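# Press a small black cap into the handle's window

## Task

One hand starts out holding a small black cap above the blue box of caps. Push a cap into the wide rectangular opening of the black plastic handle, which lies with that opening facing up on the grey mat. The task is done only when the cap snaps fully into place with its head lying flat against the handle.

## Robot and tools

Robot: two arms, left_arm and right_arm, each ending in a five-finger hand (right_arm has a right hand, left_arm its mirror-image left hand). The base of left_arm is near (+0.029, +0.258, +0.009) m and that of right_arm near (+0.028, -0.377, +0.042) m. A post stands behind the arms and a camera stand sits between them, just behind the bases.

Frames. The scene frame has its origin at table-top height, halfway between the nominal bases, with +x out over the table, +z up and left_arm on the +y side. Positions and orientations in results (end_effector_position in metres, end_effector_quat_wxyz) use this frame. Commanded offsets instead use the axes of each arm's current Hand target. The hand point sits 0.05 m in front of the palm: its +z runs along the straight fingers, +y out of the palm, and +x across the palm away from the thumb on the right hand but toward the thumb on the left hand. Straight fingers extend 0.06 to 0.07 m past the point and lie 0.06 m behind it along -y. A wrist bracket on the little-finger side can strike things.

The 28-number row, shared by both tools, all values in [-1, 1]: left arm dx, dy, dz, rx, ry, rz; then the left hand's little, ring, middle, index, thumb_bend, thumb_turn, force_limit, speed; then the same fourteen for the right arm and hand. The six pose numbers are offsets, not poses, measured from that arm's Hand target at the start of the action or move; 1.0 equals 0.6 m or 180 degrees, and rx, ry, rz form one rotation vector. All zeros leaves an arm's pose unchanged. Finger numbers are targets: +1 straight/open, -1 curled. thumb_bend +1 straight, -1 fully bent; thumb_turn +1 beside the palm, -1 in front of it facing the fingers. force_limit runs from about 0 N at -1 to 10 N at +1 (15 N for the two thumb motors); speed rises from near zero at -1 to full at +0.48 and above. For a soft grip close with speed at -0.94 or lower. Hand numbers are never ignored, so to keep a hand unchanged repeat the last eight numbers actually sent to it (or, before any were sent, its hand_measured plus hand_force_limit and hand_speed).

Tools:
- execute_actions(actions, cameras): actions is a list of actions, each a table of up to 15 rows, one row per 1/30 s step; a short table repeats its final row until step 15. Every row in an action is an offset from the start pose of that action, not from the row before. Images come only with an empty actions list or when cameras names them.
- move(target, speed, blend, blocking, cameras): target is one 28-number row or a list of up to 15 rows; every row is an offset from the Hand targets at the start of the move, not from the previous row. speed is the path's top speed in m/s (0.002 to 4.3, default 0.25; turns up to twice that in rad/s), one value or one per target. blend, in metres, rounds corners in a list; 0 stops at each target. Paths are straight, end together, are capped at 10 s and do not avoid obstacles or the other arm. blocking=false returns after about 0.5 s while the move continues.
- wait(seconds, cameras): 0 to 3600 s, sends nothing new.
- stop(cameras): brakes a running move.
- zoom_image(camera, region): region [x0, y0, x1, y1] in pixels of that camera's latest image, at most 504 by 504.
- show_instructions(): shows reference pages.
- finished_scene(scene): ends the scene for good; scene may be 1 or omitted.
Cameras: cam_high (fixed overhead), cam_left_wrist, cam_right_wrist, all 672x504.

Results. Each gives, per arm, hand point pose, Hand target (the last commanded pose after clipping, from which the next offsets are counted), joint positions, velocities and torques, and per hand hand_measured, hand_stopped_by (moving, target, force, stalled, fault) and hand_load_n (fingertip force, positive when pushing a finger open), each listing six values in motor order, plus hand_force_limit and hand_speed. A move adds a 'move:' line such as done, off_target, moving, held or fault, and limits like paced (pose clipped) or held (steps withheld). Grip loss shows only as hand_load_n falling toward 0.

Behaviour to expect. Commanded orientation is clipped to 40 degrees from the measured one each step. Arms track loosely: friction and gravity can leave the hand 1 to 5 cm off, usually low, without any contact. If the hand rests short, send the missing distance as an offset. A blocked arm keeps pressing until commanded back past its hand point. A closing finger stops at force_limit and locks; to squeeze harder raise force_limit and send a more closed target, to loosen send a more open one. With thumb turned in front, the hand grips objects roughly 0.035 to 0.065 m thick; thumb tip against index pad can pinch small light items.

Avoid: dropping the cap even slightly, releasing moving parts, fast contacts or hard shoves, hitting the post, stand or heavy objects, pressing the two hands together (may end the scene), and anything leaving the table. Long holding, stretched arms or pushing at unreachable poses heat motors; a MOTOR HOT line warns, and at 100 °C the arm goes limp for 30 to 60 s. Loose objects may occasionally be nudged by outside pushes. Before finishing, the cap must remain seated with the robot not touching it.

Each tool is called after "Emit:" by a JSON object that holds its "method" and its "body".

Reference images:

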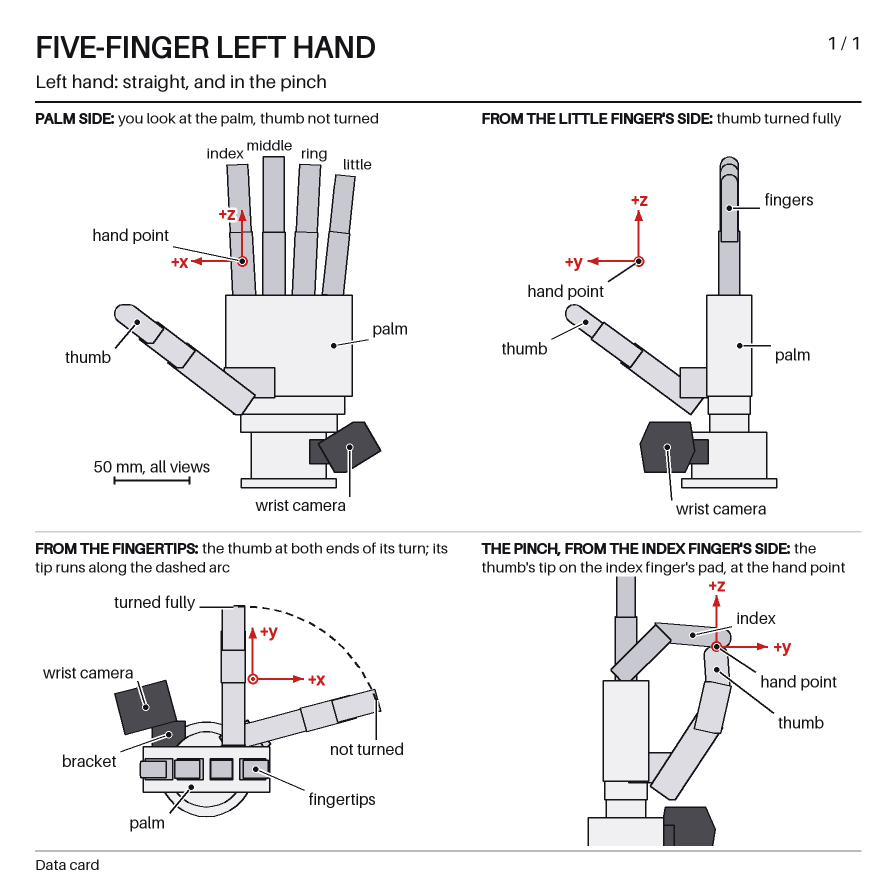

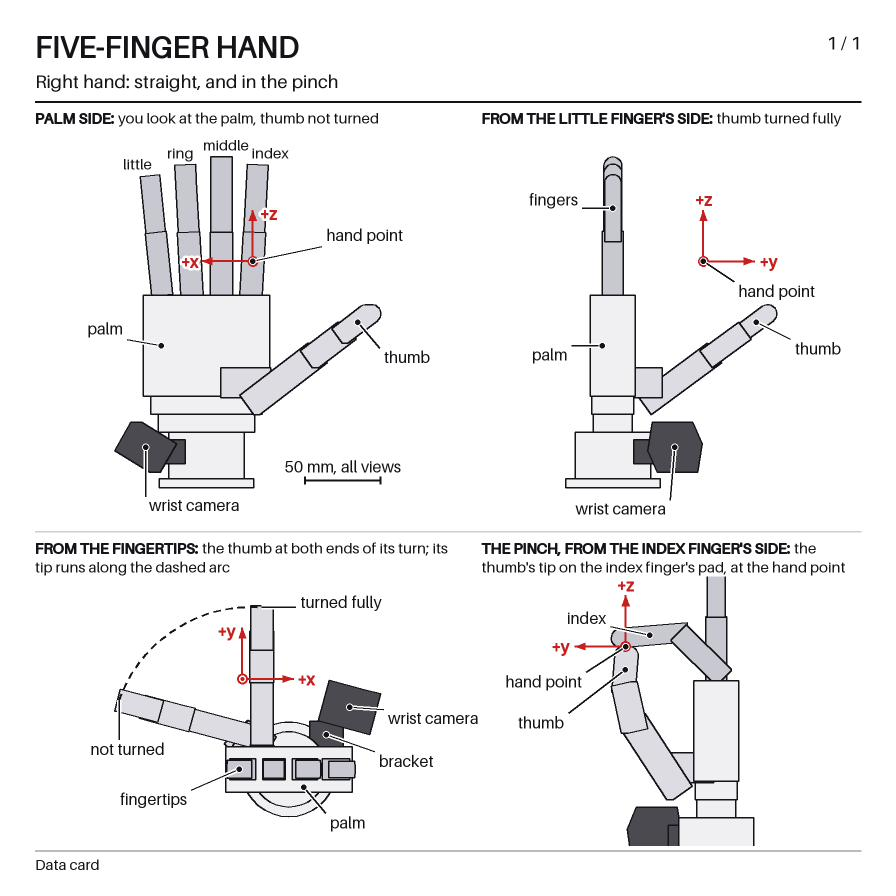

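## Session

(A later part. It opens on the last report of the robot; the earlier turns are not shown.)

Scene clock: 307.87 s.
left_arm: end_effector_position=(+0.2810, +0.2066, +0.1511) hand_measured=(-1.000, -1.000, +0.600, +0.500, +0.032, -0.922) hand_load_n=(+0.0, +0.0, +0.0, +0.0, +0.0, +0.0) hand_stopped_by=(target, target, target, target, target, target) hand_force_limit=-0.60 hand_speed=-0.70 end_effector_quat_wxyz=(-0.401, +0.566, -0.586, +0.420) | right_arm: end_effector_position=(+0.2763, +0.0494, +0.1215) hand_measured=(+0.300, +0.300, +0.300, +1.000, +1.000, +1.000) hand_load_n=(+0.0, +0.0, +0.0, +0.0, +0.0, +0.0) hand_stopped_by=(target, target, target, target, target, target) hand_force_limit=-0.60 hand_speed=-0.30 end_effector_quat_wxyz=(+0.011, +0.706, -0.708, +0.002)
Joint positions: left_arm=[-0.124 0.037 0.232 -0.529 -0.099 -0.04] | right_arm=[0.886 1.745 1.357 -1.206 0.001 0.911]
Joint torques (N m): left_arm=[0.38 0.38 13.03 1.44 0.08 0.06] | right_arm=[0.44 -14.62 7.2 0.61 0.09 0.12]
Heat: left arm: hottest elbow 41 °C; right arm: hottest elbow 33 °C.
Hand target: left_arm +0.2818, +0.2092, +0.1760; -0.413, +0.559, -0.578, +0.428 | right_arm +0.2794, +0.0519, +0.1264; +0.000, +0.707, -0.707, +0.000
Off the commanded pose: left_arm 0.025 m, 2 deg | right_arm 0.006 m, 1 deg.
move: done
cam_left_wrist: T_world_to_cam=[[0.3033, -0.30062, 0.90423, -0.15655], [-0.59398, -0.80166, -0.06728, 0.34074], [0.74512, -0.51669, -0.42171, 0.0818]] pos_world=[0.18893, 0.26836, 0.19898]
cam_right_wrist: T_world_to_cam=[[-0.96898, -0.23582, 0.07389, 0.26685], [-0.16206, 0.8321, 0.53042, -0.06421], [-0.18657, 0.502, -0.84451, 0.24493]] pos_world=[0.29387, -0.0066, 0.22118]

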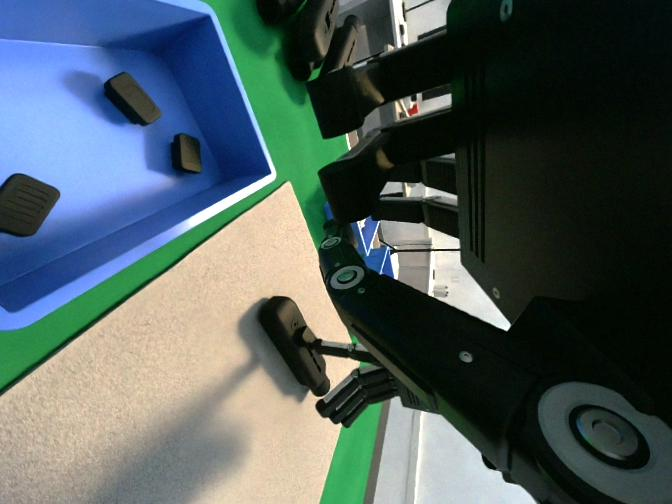

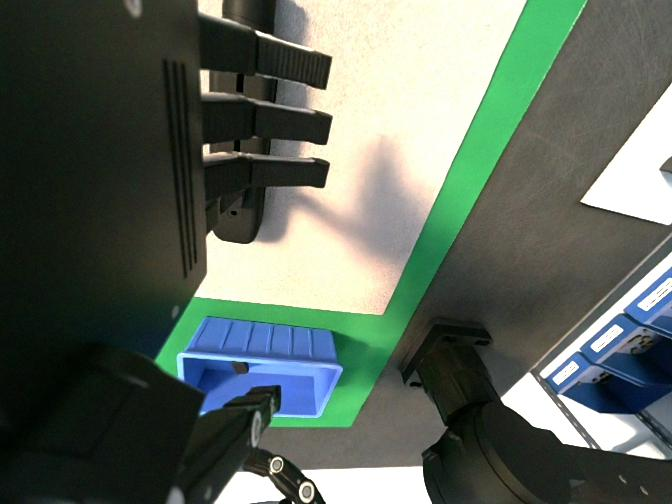

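Emit:
{"method": "move", "body": {"target": [0,0,0,0,0,0,-1.0,-1.0,0.6,0.5,0.032,-0.922,-0.6,-0.7,-0.008,-0.011,-0.006,0,0,0,0.3,0.3,0.3,1,1,1,-0.6,-0.3], "speed": 0.05, "cameras": ["cam_left_wrist","cam_right_wrist"]}}

Emit:
{"method": "zoom_image", "body": {"camera": "cam_left_wrist", "region": [260, 280, 380, 400]}}

Emit:
{"method": "zoom_image", "body": {"camera": "cam_right_wrist", "region": [180, 80, 320, 260]}}

Scene clock: 310.70 s.
left_arm: end_effector_position=(+0.2810, +0.2066, +0.1511) hand_measured=(-1.000, -1.000, +0.600, +0.500, +0.032, -0.922) hand_load_n=(+0.0, +0.0, +0.0, +0.0, +0.0, +0.0) hand_stopped_by=(target, target, target, target, target, target) hand_force_limit=-0.60 hand_speed=-0.70 end_effector_quat_wxyz=(-0.401, +0.566, -0.586, +0.420) | right_arm: end_effector_position=(+0.2763, +0.0494, +0.1215) hand_measured=(+0.300, +0.300, +0.300, +1.000, +1.000, +1.000) hand_load_n=(+0.0, +0.0, +0.0, +0.0, +0.0, +0.0) hand_stopped_by=(target, target, target, target, target, target) hand_force_limit=-0.60 hand_speed=-0.30 end_effector_quat_wxyz=(+0.011, +0.707, -0.707, +0.002)
Joint positions: left_arm=[-0.124 0.037 0.232 -0.529 -0.099 -0.04] | right_arm=[0.886 1.745 1.357 -1.206 0.001 0.91]
Joint torques (N m): left_arm=[0.32 0.26 12.96 1.37 0.08 0.06] | right_arm=[0.09 -13.68 9.57 -0.06 0.09 0.09]
Heat: left arm: hottest elbow 41 °C; right arm: hottest elbow 33 °C.
Hand target: left_arm +0.2818, +0.2092, +0.1760; -0.413, +0.559, -0.578, +0.428 | right_arm +0.2860, +0.0567, +0.1300; +0.000, +0.707, -0.707, +0.000
Off the commanded pose: left_arm 0.025 m, 2 deg | right_arm 0.015 m, 1 deg.
move: off_target (right_arm)
cam_left_wrist: T_world_to_cam=[[0.3033, -0.30062, 0.90423, -0.15655], [-0.59398, -0.80166, -0.06728, 0.34074], [0.74512, -0.51669, -0.42171, 0.0818]] pos_world=[0.18893, 0.26836, 0.19898]
cam_right_wrist: T_world_to_cam=[[-0.9688, -0.23654, 0.07393, 0.26676], [-0.16267, 0.832, 0.53039, -0.06394], [-0.18697, 0.50182, -0.84453, 0.2451]] pos_world=[0.29387, -0.0067, 0.22118]

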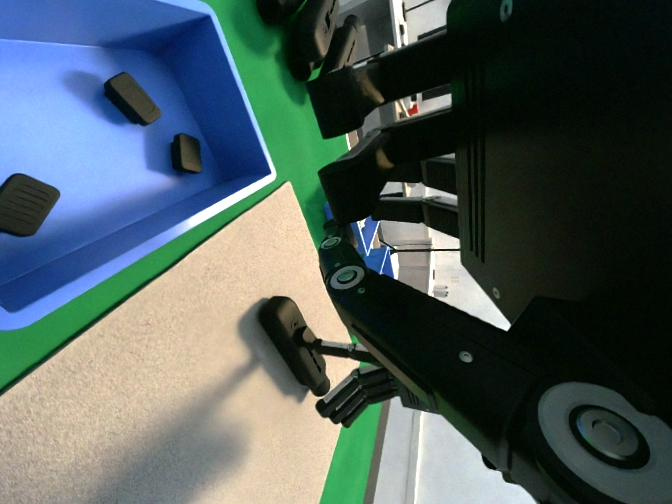

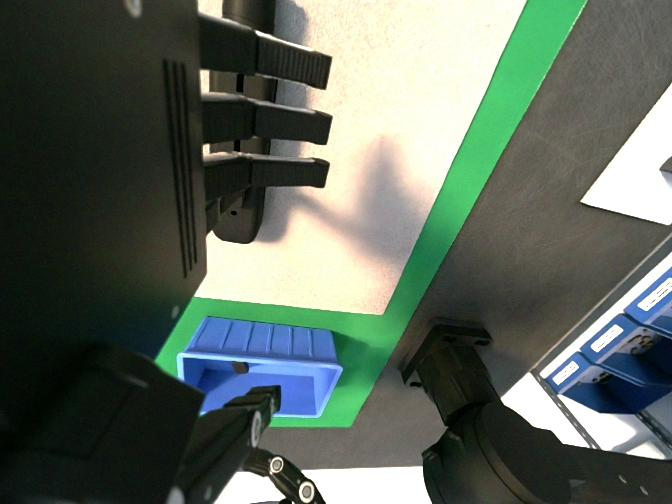

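Scaled by 4.200 from the camera's image (finer frame: 960x720).

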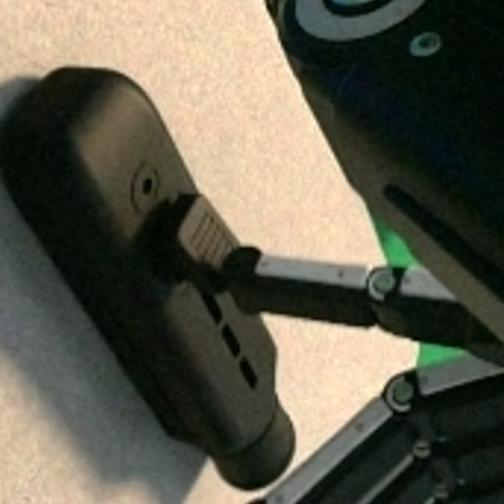

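Scaled by 2.800 from the camera's image (finer frame: 960x720).

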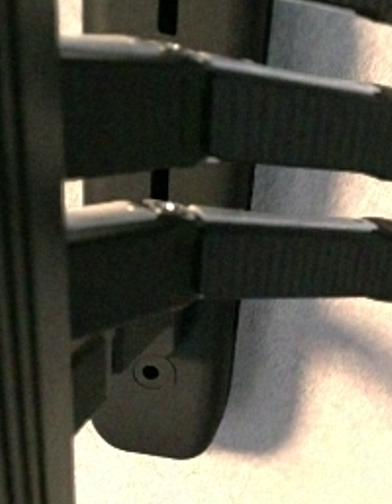

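Emit:
{"method": "move", "body": {"target": [[0,0,0,0,0,0,-1.0,-1.0,0.6,0.5,0.032,-0.922,-0.6,-0.7,0,0,-0.042,0,0,0,0.3,0.3,0.3,1,1,1,-0.6,-0.3],[0,0,0,0,0,0,-1.0,-1.0,0.6,0.5,0.032,-0.922,-0.6,-0.7,0.004,0,0.0,0,0,0,0.3,0.3,0.3,1,1,1,-0.6,-0.3]], "speed": [0.08, 0.05], "cameras": ["cam_left_wrist","cam_right_wrist"]}}

Emit:
{"method": "zoom_image", "body": {"camera": "cam_left_wrist", "region": [260, 280, 380, 400]}}

Emit:
{"method": "zoom_image", "body": {"camera": "cam_right_wrist", "region": [180, 80, 320, 260]}}

Scene clock: 314.47 s.
left_arm: end_effector_position=(+0.2810, +0.2066, +0.1511) hand_measured=(-1.000, -1.000, +0.600, +0.500, +0.032, -0.922) hand_load_n=(+0.0, +0.0, +0.0, +0.0, +0.5, +0.0) hand_stopped_by=(target, target, target, target, target, target) hand_force_limit=-0.60 hand_speed=-0.70 end_effector_quat_wxyz=(-0.401, +0.566, -0.586, +0.420) | right_arm: end_effector_position=(+0.2811, +0.0546, +0.1309) hand_measured=(+0.300, +0.300, +0.300, +1.000, +1.000, +1.000) hand_load_n=(+0.0, +0.0, +0.0, +0.0, +0.0, +0.0) hand_stopped_by=(target, target, target, target, target, target) hand_force_limit=-0.60 hand_speed=-0.30 end_effector_quat_wxyz=(+0.005, +0.707, -0.707, +0.001)
Joint positions: left_arm=[-0.124 0.037 0.232 -0.529 -0.099 -0.04] | right_arm=[0.885 1.745 1.384 -1.22 0.001 0.908]
Joint torques (N m): left_arm=[0.09 0.09 13 1.48 0.06 0.07] | right_arm=[-0.03 -14.1 7.15 0.65 0.1 0.08]
Heat: left arm: hottest elbow 41 °C; right arm: hottest elbow 33 °C.
Hand target: left_arm +0.2818, +0.2092, +0.1760; -0.413, +0.559, -0.578, +0.428 | right_arm +0.2858, +0.0542, +0.1299; +0.000, +0.707, -0.707, +0.001
Off the commanded pose: left_arm 0.025 m, 2 deg | right_arm 0.005 m, 1 deg.
move: done
cam_left_wrist: T_world_to_cam=[[0.3033, -0.30062, 0.90423, -0.15655], [-0.59398, -0.80166, -0.06728, 0.34074], [0.74512, -0.51669, -0.42171, 0.0818]] pos_world=[0.18893, 0.26836, 0.19898]
cam_right_wrist: T_world_to_cam=[[-0.96898, -0.2387, 0.0641, 0.27338], [-0.16803, 0.82641, 0.53741, -0.07158], [-0.18125, 0.50997, -0.84088, 0.24884]] pos_world=[0.29797, -0.00249, 0.23019]

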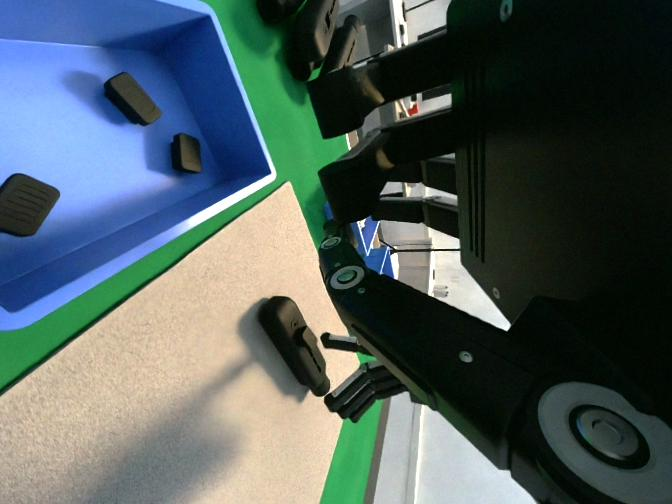

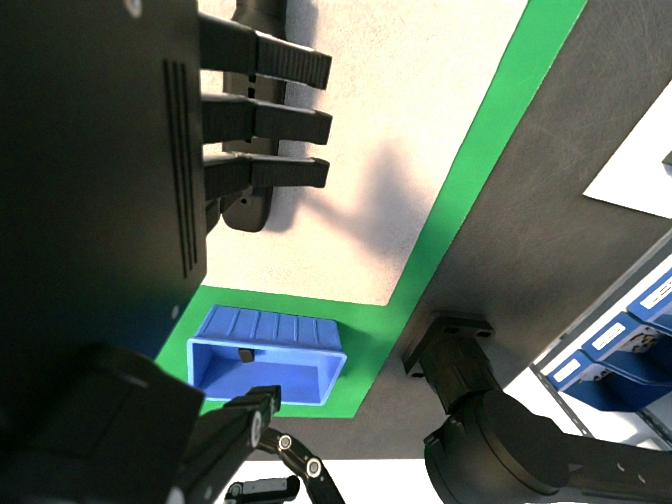

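Scaled by 4.200 from the camera's image (finer frame: 960x720).

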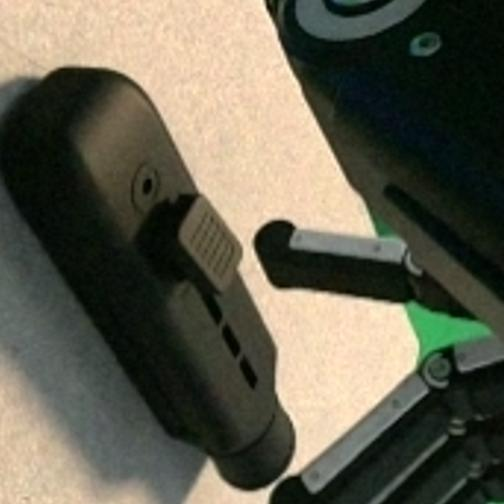

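Scaled by 2.800 from the camera's image (finer frame: 960x720).

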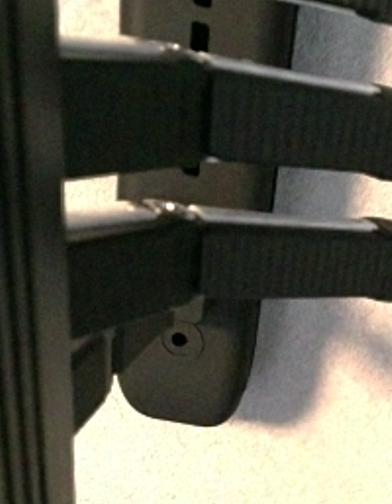

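Emit:
{"method": "move", "body": {"target": [0,0,0,0,0,0,-1.0,-1.0,0.6,0.5,0.032,-0.922,-0.6,-0.7,0.003,0.0,0.018,0,0,0,0.3,0.3,0.3,1,1,1,-0.6,-0.3], "speed": 0.04, "cameras": ["cam_left_wrist","cam_right_wrist"]}}

Emit:
{"method": "zoom_image", "body": {"camera": "cam_left_wrist", "region": [260, 280, 380, 400]}}

Emit:
{"method": "zoom_image", "body": {"camera": "cam_right_wrist", "region": [180, 80, 320, 260]}}

Scene clock: 316.27 s.
left_arm: end_effector_position=(+0.2810, +0.2066, +0.1511) hand_measured=(-1.000, -1.000, +0.600, +0.500, +0.032, -0.922) hand_load_n=(+0.0, +0.0, +0.0, +0.0, +0.0, +0.0) hand_stopped_by=(target, target, target, target, target, target) hand_force_limit=-0.60 hand_speed=-0.70 end_effector_quat_wxyz=(-0.401, +0.566, -0.586, +0.420) | right_arm: end_effector_position=(+0.2813, +0.0529, +0.1232) hand_measured=(+0.300, +0.300, +0.300, +1.000, +1.000, +1.000) hand_load_n=(+0.0, +0.0, +0.0, +0.0, -0.5, +0.0) hand_stopped_by=(target, target, target, target, target, target) hand_force_limit=-0.60 hand_speed=-0.30 end_effector_quat_wxyz=(+0.002, +0.707, -0.707, +0.001)
Joint positions: left_arm=[-0.124 0.037 0.232 -0.529 -0.099 -0.04] | right_arm=[0.883 1.745 1.363 -1.192 0.001 0.906]
Joint torques (N m): left_arm=[0.5 0.38 12.92 1.47 0.07 0.07] | right_arm=[-0.03 -13.51 7.13 0.65 0.09 0.09]
Heat: left arm: hottest elbow 41 °C; right arm: hottest elbow 33 °C.
Hand target: left_arm +0.2818, +0.2092, +0.1760; -0.413, +0.559, -0.578, +0.428 | right_arm +0.2859, +0.0524, +0.1192; +0.000, +0.707, -0.707, +0.000
Off the commanded pose: left_arm 0.025 m, 2 deg | right_arm 0.006 m, 0 deg.
move: done
cam_left_wrist: T_world_to_cam=[[0.3033, -0.30062, 0.90423, -0.15655], [-0.59398, -0.80166, -0.06728, 0.34074], [0.74512, -0.51669, -0.42171, 0.0818]] pos_world=[0.18893, 0.26836, 0.19898]
cam_right_wrist: T_world_to_cam=[[-0.96932, -0.23861, 0.05905, 0.27442], [-0.16981, 0.82373, 0.54095, -0.0659], [-0.17772, 0.51433, -0.83898, 0.24178]] pos_world=[0.29777, -0.00459, 0.22229]

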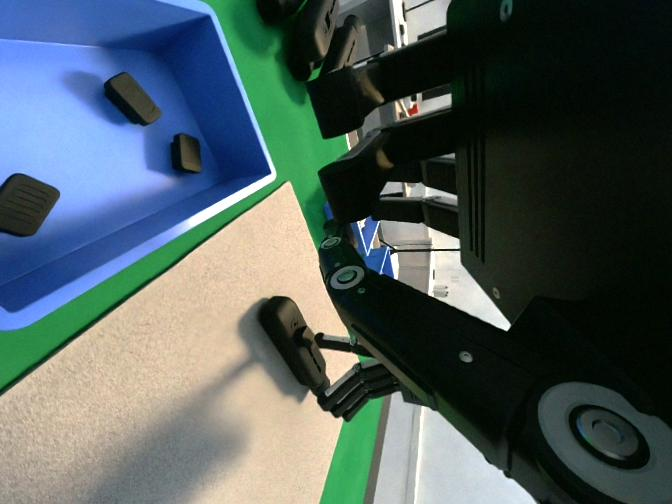

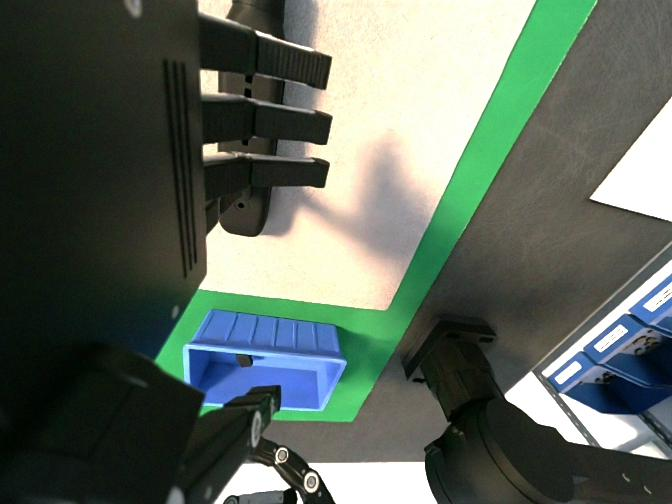

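Scaled by 4.200 from the camera's image (finer frame: 960x720).

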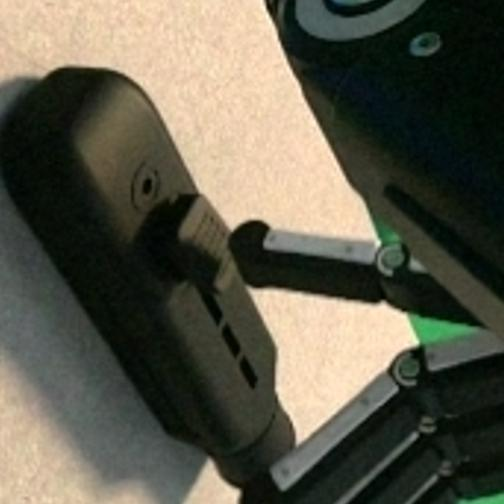

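Scaled by 2.800 from the camera's image (finer frame: 960x720).

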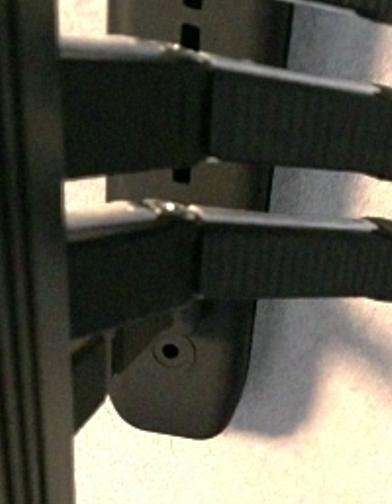

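Emit:
{"method": "move", "body": {"target": [0,0,0,0,0,0,-1.0,-1.0,0.6,0.5,0.032,-0.922,-0.6,-0.7,0.0,0.0,0.01,0,0,0,0.3,0.3,0.3,1,1,1,-0.6,-0.3], "speed": 0.03, "cameras": ["cam_left_wrist","cam_right_wrist"]}}

Emit:
{"method": "zoom_image", "body": {"camera": "cam_left_wrist", "region": [260, 280, 380, 400]}}

Scene clock: 317.87 s.
left_arm: end_effector_position=(+0.2810, +0.2066, +0.1511) hand_measured=(-1.000, -1.000, +0.600, +0.500, +0.032, -0.922) hand_load_n=(+0.0, +0.0, +0.0, +0.0, +0.0, +0.0) hand_stopped_by=(target, target, target, target, target, target) hand_force_limit=-0.60 hand_speed=-0.70 end_effector_quat_wxyz=(-0.401, +0.566, -0.586, +0.420) | right_arm: end_effector_position=(+0.2815, +0.0531, +0.1200) hand_measured=(+0.300, +0.300, +0.300, +1.000, +1.000, +1.000) hand_load_n=(+0.0, +0.0, +0.0, +0.0, +0.0, +0.0) hand_stopped_by=(target, target, target, target, target, target) hand_force_limit=-0.60 hand_speed=-0.30 end_effector_quat_wxyz=(-0.001, +0.707, -0.707, +0.001)
Joint positions: left_arm=[-0.124 0.037 0.232 -0.529 -0.099 -0.04] | right_arm=[0.883 1.745 1.354 -1.178 0.001 0.905]
Joint torques (N m): left_arm=[0.67 0.32 12.93 1.44 0.09 0.07] | right_arm=[-0.03 -13.04 7.08 0.64 0.09 0.09]
Heat: left arm: hottest elbow 41 °C; right arm: hottest elbow 33 °C.
Hand target: left_arm +0.2818, +0.2092, +0.1760; -0.413, +0.559, -0.578, +0.428 | right_arm +0.2858, +0.0523, +0.1131; +0.000, +0.707, -0.707, +0.001
Off the commanded pose: left_arm 0.025 m, 2 deg | right_arm 0.008 m, 0 deg.
move: done
cam_left_wrist: T_world_to_cam=[[0.3033, -0.30062, 0.90423, -0.15655], [-0.59398, -0.80166, -0.06728, 0.34074], [0.74512, -0.51669, -0.42171, 0.0818]] pos_world=[0.18893, 0.26836, 0.19898]
cam_right_wrist: T_world_to_cam=[[-0.96942, -0.23927, 0.05451, 0.27537], [-0.17211, 0.82124, 0.544, -0.06385], [-0.17493, 0.51799, -0.83731, 0.23786]] pos_world=[0.29757, -0.00489, 0.21889]

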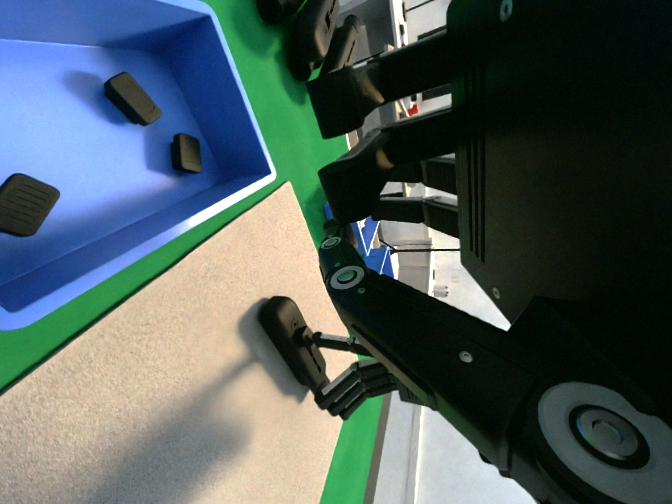

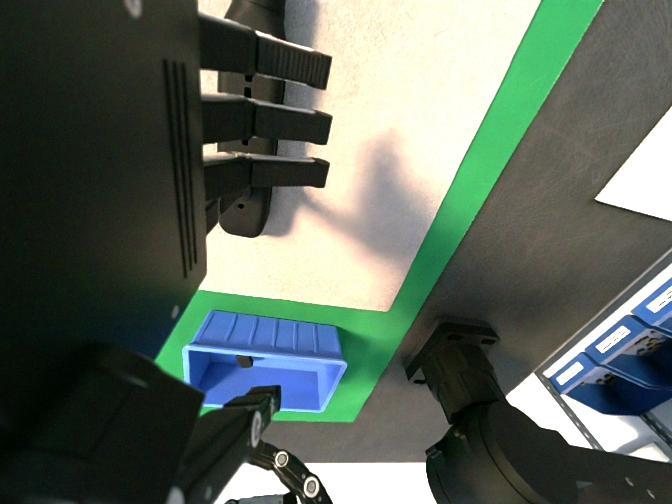

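Scaled by 4.200 from the camera's image (finer frame: 960x720).

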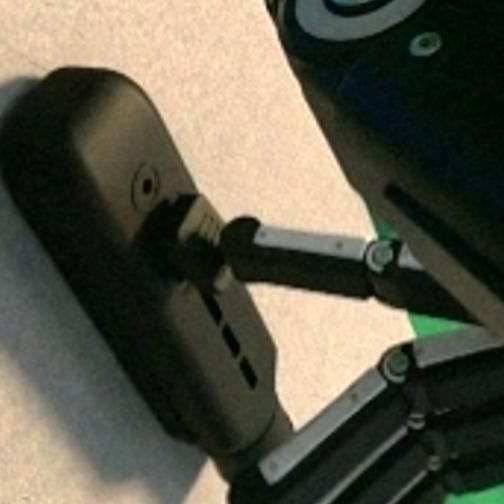

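Emit:
{"method": "move", "body": {"target": [0,0,0,0,0,0,-1.0,-1.0,0.6,0.5,0.032,-0.922,-0.6,-0.7,0.0,0.0,0.01,0,0,0,0.3,0.3,0.3,1,1,1,-0.6,-0.3], "speed": 0.03, "cameras": ["cam_left_wrist","cam_right_wrist"]}}

Emit:
{"method": "zoom_image", "body": {"camera": "cam_left_wrist", "region": [260, 280, 380, 400]}}

Scene clock: 319.53 s.
left_arm: end_effector_position=(+0.2810, +0.2066, +0.1511) hand_measured=(-1.000, -1.000, +0.600, +0.500, +0.032, -0.922) hand_load_n=(+0.0, +0.0, +0.0, +0.0, +0.0, +0.0) hand_stopped_by=(target, target, target, target, target, target) hand_force_limit=-0.60 hand_speed=-0.70 end_effector_quat_wxyz=(-0.401, +0.566, -0.586, +0.420) | right_arm: end_effector_position=(+0.2817, +0.0534, +0.1174) hand_measured=(+0.300, +0.300, +0.300, +1.000, +1.000, +1.000) hand_load_n=(+0.0, +0.0, +0.0, +0.0, +0.0, +0.0) hand_stopped_by=(target, target, target, target, target, target) hand_force_limit=-0.60 hand_speed=-0.30 end_effector_quat_wxyz=(-0.003, +0.707, -0.707, +0.000)
Joint positions: left_arm=[-0.124 0.037 0.232 -0.529 -0.099 -0.04] | right_arm=[0.883 1.746 1.348 -1.167 0.001 0.905]
Joint torques (N m): left_arm=[0.26 0.67 13 1.51 0.08 0.07] | right_arm=[-0.03 -12.69 6.9 0.81 0.09 0.09]
Heat: left arm: hottest elbow 41 °C; right arm: hottest elbow 33 °C.
Hand target: left_arm +0.2818, +0.2092, +0.1760; -0.413, +0.559, -0.578, +0.428 | right_arm +0.2859, +0.0524, +0.1072; +0.000, +0.707, -0.707, +0.000
Off the commanded pose: left_arm 0.025 m, 2 deg | right_arm 0.011 m, 0 deg.
move: off_target (right_arm)
cam_left_wrist: T_world_to_cam=[[0.3033, -0.30062, 0.90423, -0.15655], [-0.59398, -0.80166, -0.06728, 0.34074], [0.74512, -0.51669, -0.42171, 0.0818]] pos_world=[0.18893, 0.26836, 0.19898]
cam_right_wrist: T_world_to_cam=[[-0.96957, -0.2394, 0.05118, 0.27629], [-0.17349, 0.81942, 0.54631, -0.06248], [-0.17272, 0.52081, -0.83602, 0.23468]] pos_world=[0.29758, -0.00488, 0.21619]

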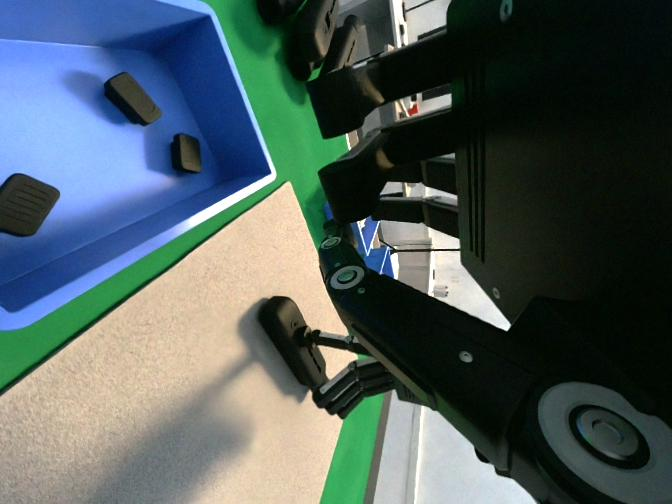

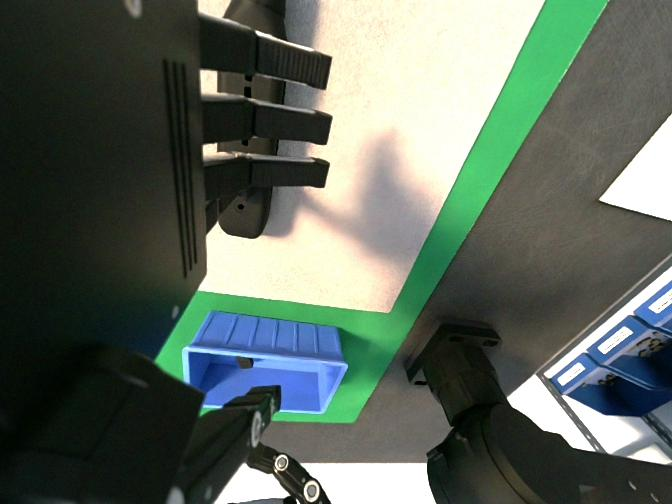

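Scaled by 4.200 from the camera's image (finer frame: 960x720).

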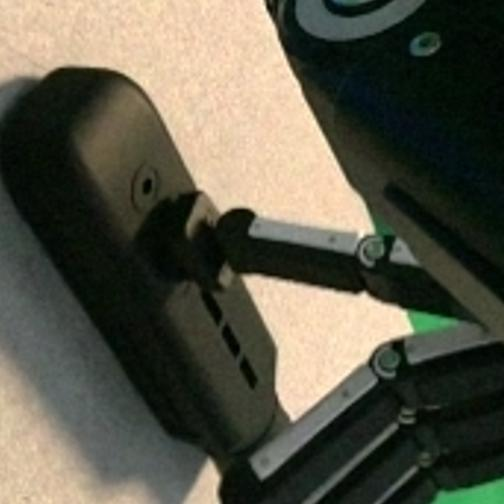

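Emit:
{"method": "move", "body": {"target": [0,0,0,0,0,0,-1.0,-1.0,0.6,0.5,0.032,-0.922,-0.6,-0.7,0.007,0.0,0.01,0,0,0,0.3,0.3,0.3,1,1,1,-0.6,-0.3], "speed": 0.03, "cameras": ["cam_left_wrist","cam_right_wrist"]}}

Emit:
{"method": "zoom_image", "body": {"camera": "cam_left_wrist", "region": [260, 280, 380, 400]}}

Scene clock: 321.27 s.
left_arm: end_effector_position=(+0.2810, +0.2066, +0.1511) hand_measured=(-1.000, -1.000, +0.600, +0.500, +0.032, -0.922) hand_load_n=(+0.0, +0.0, +0.0, +0.0, +0.0, +0.0) hand_stopped_by=(target, target, target, target, target, target) hand_force_limit=-0.60 hand_speed=-0.70 end_effector_quat_wxyz=(-0.401, +0.566, -0.586, +0.420) | right_arm: end_effector_position=(+0.2842, +0.0515, +0.1143) hand_measured=(+0.300, +0.300, +0.300, +1.000, +1.000, +1.000) hand_load_n=(+0.0, +0.0, +0.0, -1.0, +0.0, +0.0) hand_stopped_by=(target, target, target, target, target, target) hand_force_limit=-0.60 hand_speed=-0.30 end_effector_quat_wxyz=(-0.006, +0.707, -0.707, +0.000)
Joint positions: left_arm=[-0.124 0.037 0.232 -0.529 -0.099 -0.04] | right_arm=[0.877 1.746 1.339 -1.152 0.001 0.899]
Joint torques (N m): left_arm=[0.32 0.5 12.97 1.5 0.08 0.06] | right_arm=[0.03 -12.86 6.09 0.98 0.09 0.11]
Heat: left arm: hottest elbow 41 °C; right arm: hottest elbow 33 °C.
Hand target: left_arm +0.2818, +0.2092, +0.1760; -0.413, +0.559, -0.578, +0.428 | right_arm +0.2858, +0.0482, +0.1012; +0.000, +0.707, -0.707, +0.001
Off the commanded pose: left_arm 0.025 m, 2 deg | right_arm 0.014 m, 1 deg.
move: off_target (right_arm)
cam_left_wrist: T_world_to_cam=[[0.3033, -0.30062, 0.90423, -0.15655], [-0.59398, -0.80166, -0.06728, 0.34074], [0.74512, -0.51669, -0.42171, 0.0818]] pos_world=[0.18893, 0.26836, 0.19898]
cam_right_wrist: T_world_to_cam=[[-0.96962, -0.24006, 0.04697, 0.27895], [-0.17569, 0.81707, 0.54912, -0.05831], [-0.1702, 0.52418, -0.83442, 0.23235]] pos_world=[0.29978, -0.00718, 0.21279]

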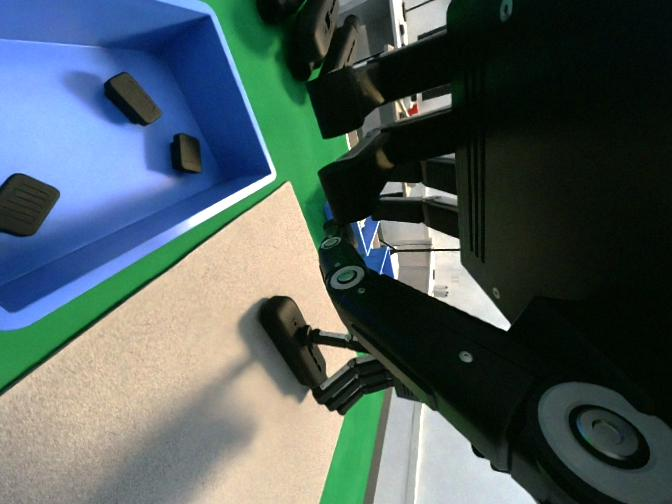

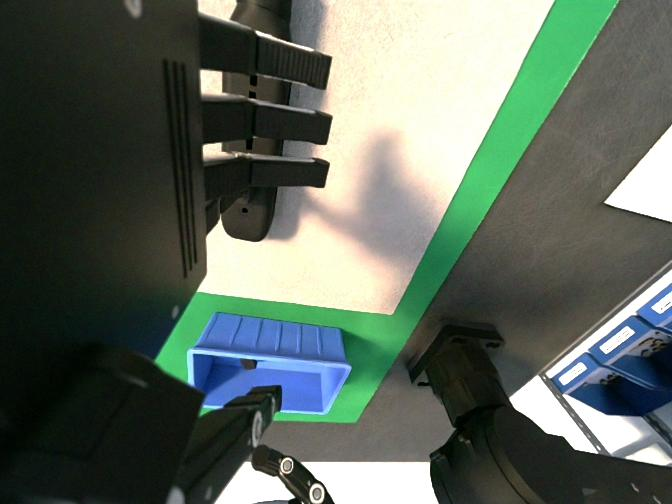

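Scaled by 4.200 from the camera's image (finer frame: 960x720).

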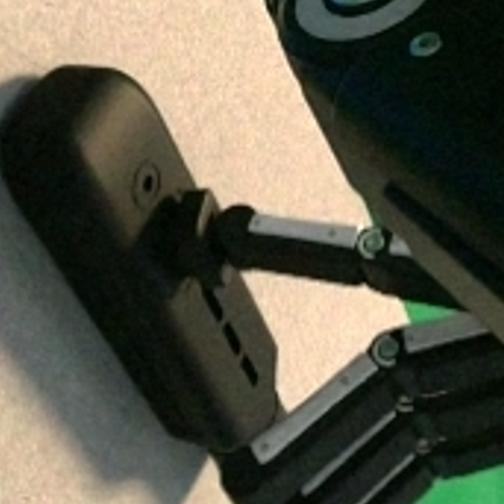

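Emit:
{"method": "zoom_image", "body": {"camera": "cam_left_wrist", "region": [285, 310, 335, 360]}}

Emit:
{"method": "zoom_image", "body": {"camera": "cam_right_wrist", "region": [210, 130, 290, 250]}}

Scaled by 10.080 from the camera's image (finer frame: 960x720).

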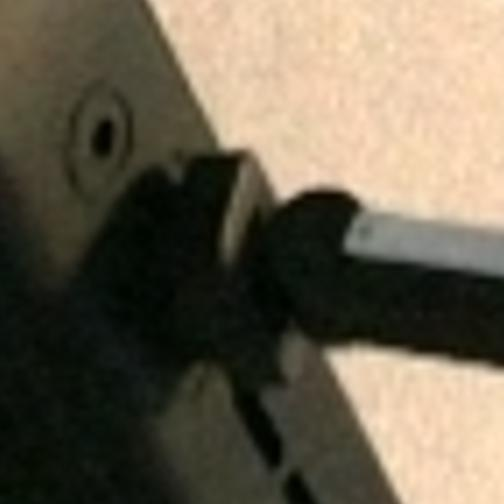

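Scaled by 4.200 from the camera's image (finer frame: 960x720).

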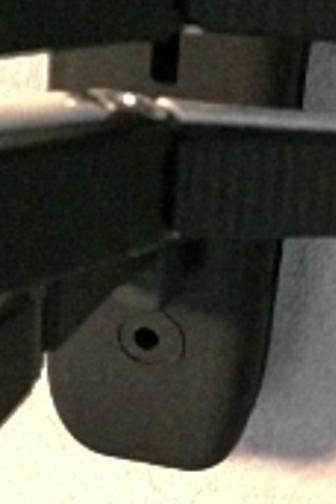

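Emit:
{"method": "move", "body": {"target": [0,0,0,0,0,0,-1.0,-1.0,0.6,0.5,0.032,-0.922,-0.6,-0.7,0.0,0.003,0.013,0,0,0,0.3,0.3,0.3,1,1,1,-0.6,-0.3], "speed": 0.03, "cameras": ["cam_left_wrist","cam_right_wrist"]}}

Emit:
{"method": "zoom_image", "body": {"camera": "cam_left_wrist", "region": [285, 310, 335, 360]}}

Scene clock: 327.50 s.
left_arm: end_effector_position=(+0.2810, +0.2066, +0.1511) hand_measured=(-1.000, -1.000, +0.600, +0.500, +0.032, -0.922) hand_load_n=(+0.0, +0.0, +0.0, +0.0, +0.0, +0.0) hand_stopped_by=(target, target, target, target, target, target) hand_force_limit=-0.60 hand_speed=-0.70 end_effector_quat_wxyz=(-0.401, +0.566, -0.586, +0.420) | right_arm: end_effector_position=(+0.2840, +0.0512, +0.1131) hand_measured=(+0.300, +0.300, +0.300, +1.000, +1.000, +1.000) hand_load_n=(+0.0, +0.0, +0.5, -1.5, +0.0, +0.0) hand_stopped_by=(target, target, target, target, target, target) hand_force_limit=-0.60 hand_speed=-0.30 end_effector_quat_wxyz=(-0.010, +0.708, -0.707, +0.000)
Joint positions: left_arm=[-0.124 0.037 0.232 -0.529 -0.099 -0.04] | right_arm=[0.877 1.741 1.329 -1.14 0.001 0.898]
Joint torques (N m): left_arm=[0.38 0.44 12.97 1.42 0.07 0.08] | right_arm=[0.26 -12.04 5.7 1.31 0.09 0.14]
Heat: left arm: hottest elbow 42 °C; right arm: hottest elbow 33 °C.
Hand target: left_arm +0.2818, +0.2092, +0.1760; -0.413, +0.559, -0.578, +0.428 | right_arm +0.2840, +0.0481, +0.0932; +0.000, +0.707, -0.707, +0.001
Off the commanded pose: left_arm 0.025 m, 2 deg | right_arm 0.020 m, 1 deg.
move: off_target (right_arm)
cam_left_wrist: T_world_to_cam=[[0.3033, -0.30062, 0.90423, -0.15655], [-0.59398, -0.80166, -0.06728, 0.34074], [0.74512, -0.51669, -0.42171, 0.0818]] pos_world=[0.18893, 0.26836, 0.19898]
cam_right_wrist: T_world_to_cam=[[-0.96976, -0.24063, 0.04091, 0.27947], [-0.17858, 0.81373, 0.55314, -0.05697], [-0.16639, 0.5291, -0.83209, 0.2298]] pos_world=[0.29908, -0.00798, 0.2113]

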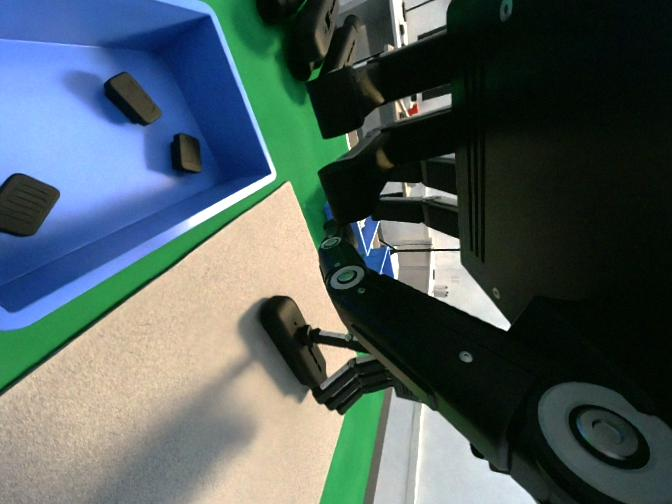

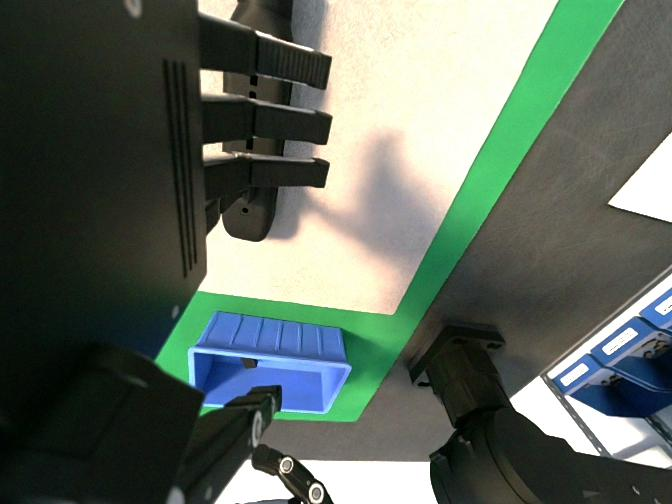

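Scaled by 10.080 from the camera's image (finer frame: 960x720).

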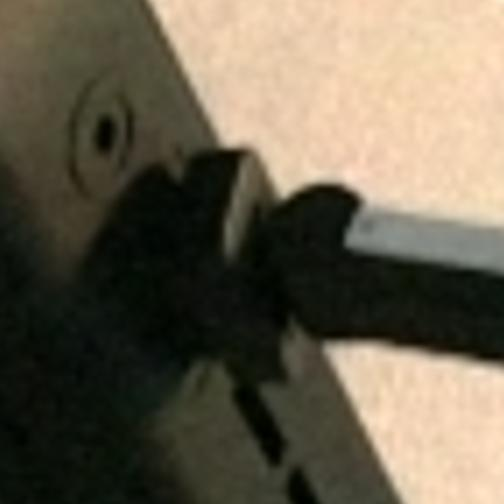

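Emit:
{"method": "move", "body": {"target": [0,0,0,0,0,0,-1.0,-1.0,0.6,0.5,0.032,-0.922,-0.6,-0.7,0.0,0.0,-0.08,0,0,0,0.3,0.3,0.3,1,1,1,-0.6,-0.3], "speed": 0.08, "cameras": ["cam_left_wrist","cam_right_wrist"]}}

Emit:
{"method": "zoom_image", "body": {"camera": "cam_left_wrist", "region": [285, 310, 335, 360]}}

Emit:
{"method": "zoom_image", "body": {"camera": "cam_left_wrist", "region": [260, 280, 380, 400]}}

Scene clock: 331.17 s.
left_arm: end_effector_position=(+0.2810, +0.2066, +0.1511) hand_measured=(-1.000, -1.000, +0.600, +0.500, +0.032, -0.922) hand_load_n=(+0.0, +0.0, +0.0, +0.0, +0.0, +0.0) hand_stopped_by=(target, target, target, target, target, target) hand_force_limit=-0.60 hand_speed=-0.70 end_effector_quat_wxyz=(-0.401, +0.566, -0.586, +0.420) | right_arm: end_effector_position=(+0.2728, +0.0379, +0.1187) hand_measured=(+0.300, +0.300, +0.300, +1.000, +1.000, +1.000) hand_load_n=(+0.0, +0.0, +0.0, +0.0, +0.0, +0.0) hand_stopped_by=(target, target, target, target, target, target) hand_force_limit=-0.60 hand_speed=-0.30 end_effector_quat_wxyz=(+0.025, +0.707, -0.706, +0.002)
Joint positions: left_arm=[-0.124 0.037 0.232 -0.529 -0.099 -0.04] | right_arm=[0.877 1.739 1.339 -1.22 -0.001 0.898]
Joint torques (N m): left_arm=[0.62 0.5 13 1.44 0.09 0.06] | right_arm=[0.26 -15.15 10.15 -0.38 0.18 0.13]
Heat: left arm: hottest elbow 42 °C; right arm: hottest elbow 33 °C.
Hand target: left_arm +0.2818, +0.2092, +0.1760; -0.413, +0.559, -0.578, +0.428 | right_arm +0.2839, +0.0482, +0.1411; +0.000, +0.707, -0.707, +0.001
Off the commanded pose: left_arm 0.025 m, 2 deg | right_arm 0.027 m, 3 deg.
move: off_target (right_arm)
cam_left_wrist: T_world_to_cam=[[0.3033, -0.30062, 0.90423, -0.15655], [-0.59398, -0.80166, -0.06728, 0.34074], [0.74512, -0.51669, -0.42171, 0.0818]] pos_world=[0.18893, 0.26836, 0.19898]
cam_right_wrist: T_world_to_cam=[[-0.9667, -0.23701, 0.09651, 0.25765], [-0.15473, 0.84174, 0.51724, -0.05457], [-0.20383, 0.48508, -0.85038, 0.25379]] pos_world=[0.29235, -0.01611, 0.21918]

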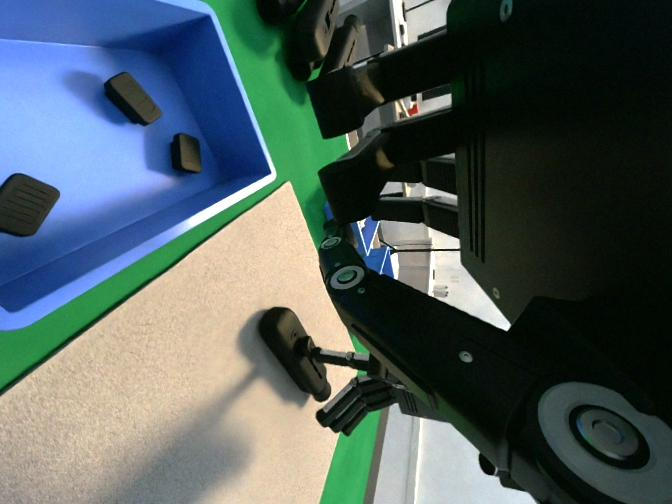

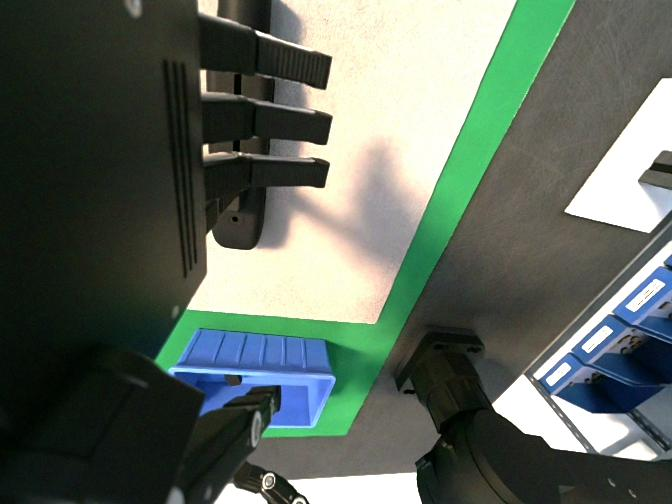

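Scaled by 10.080 from the camera's image (finer frame: 960x720).

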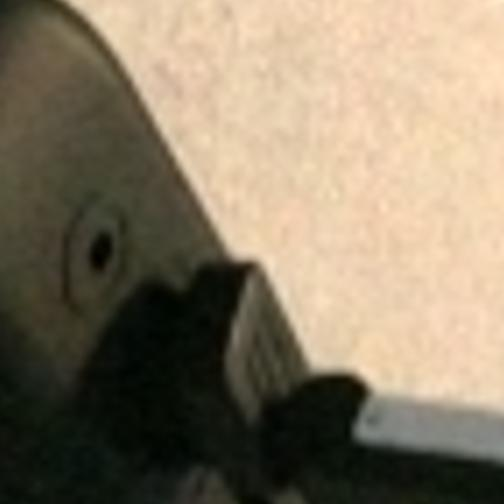

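Scaled by 4.200 from the camera's image (finer frame: 960x720).

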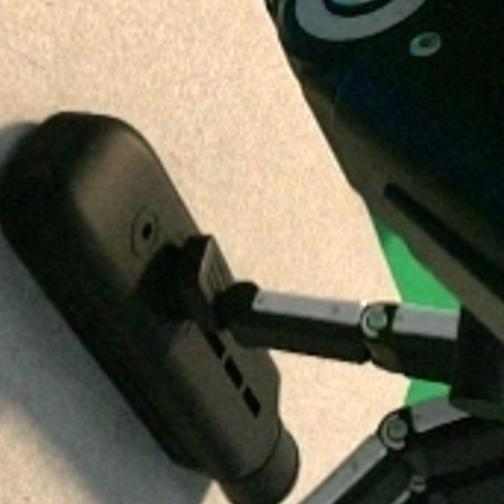

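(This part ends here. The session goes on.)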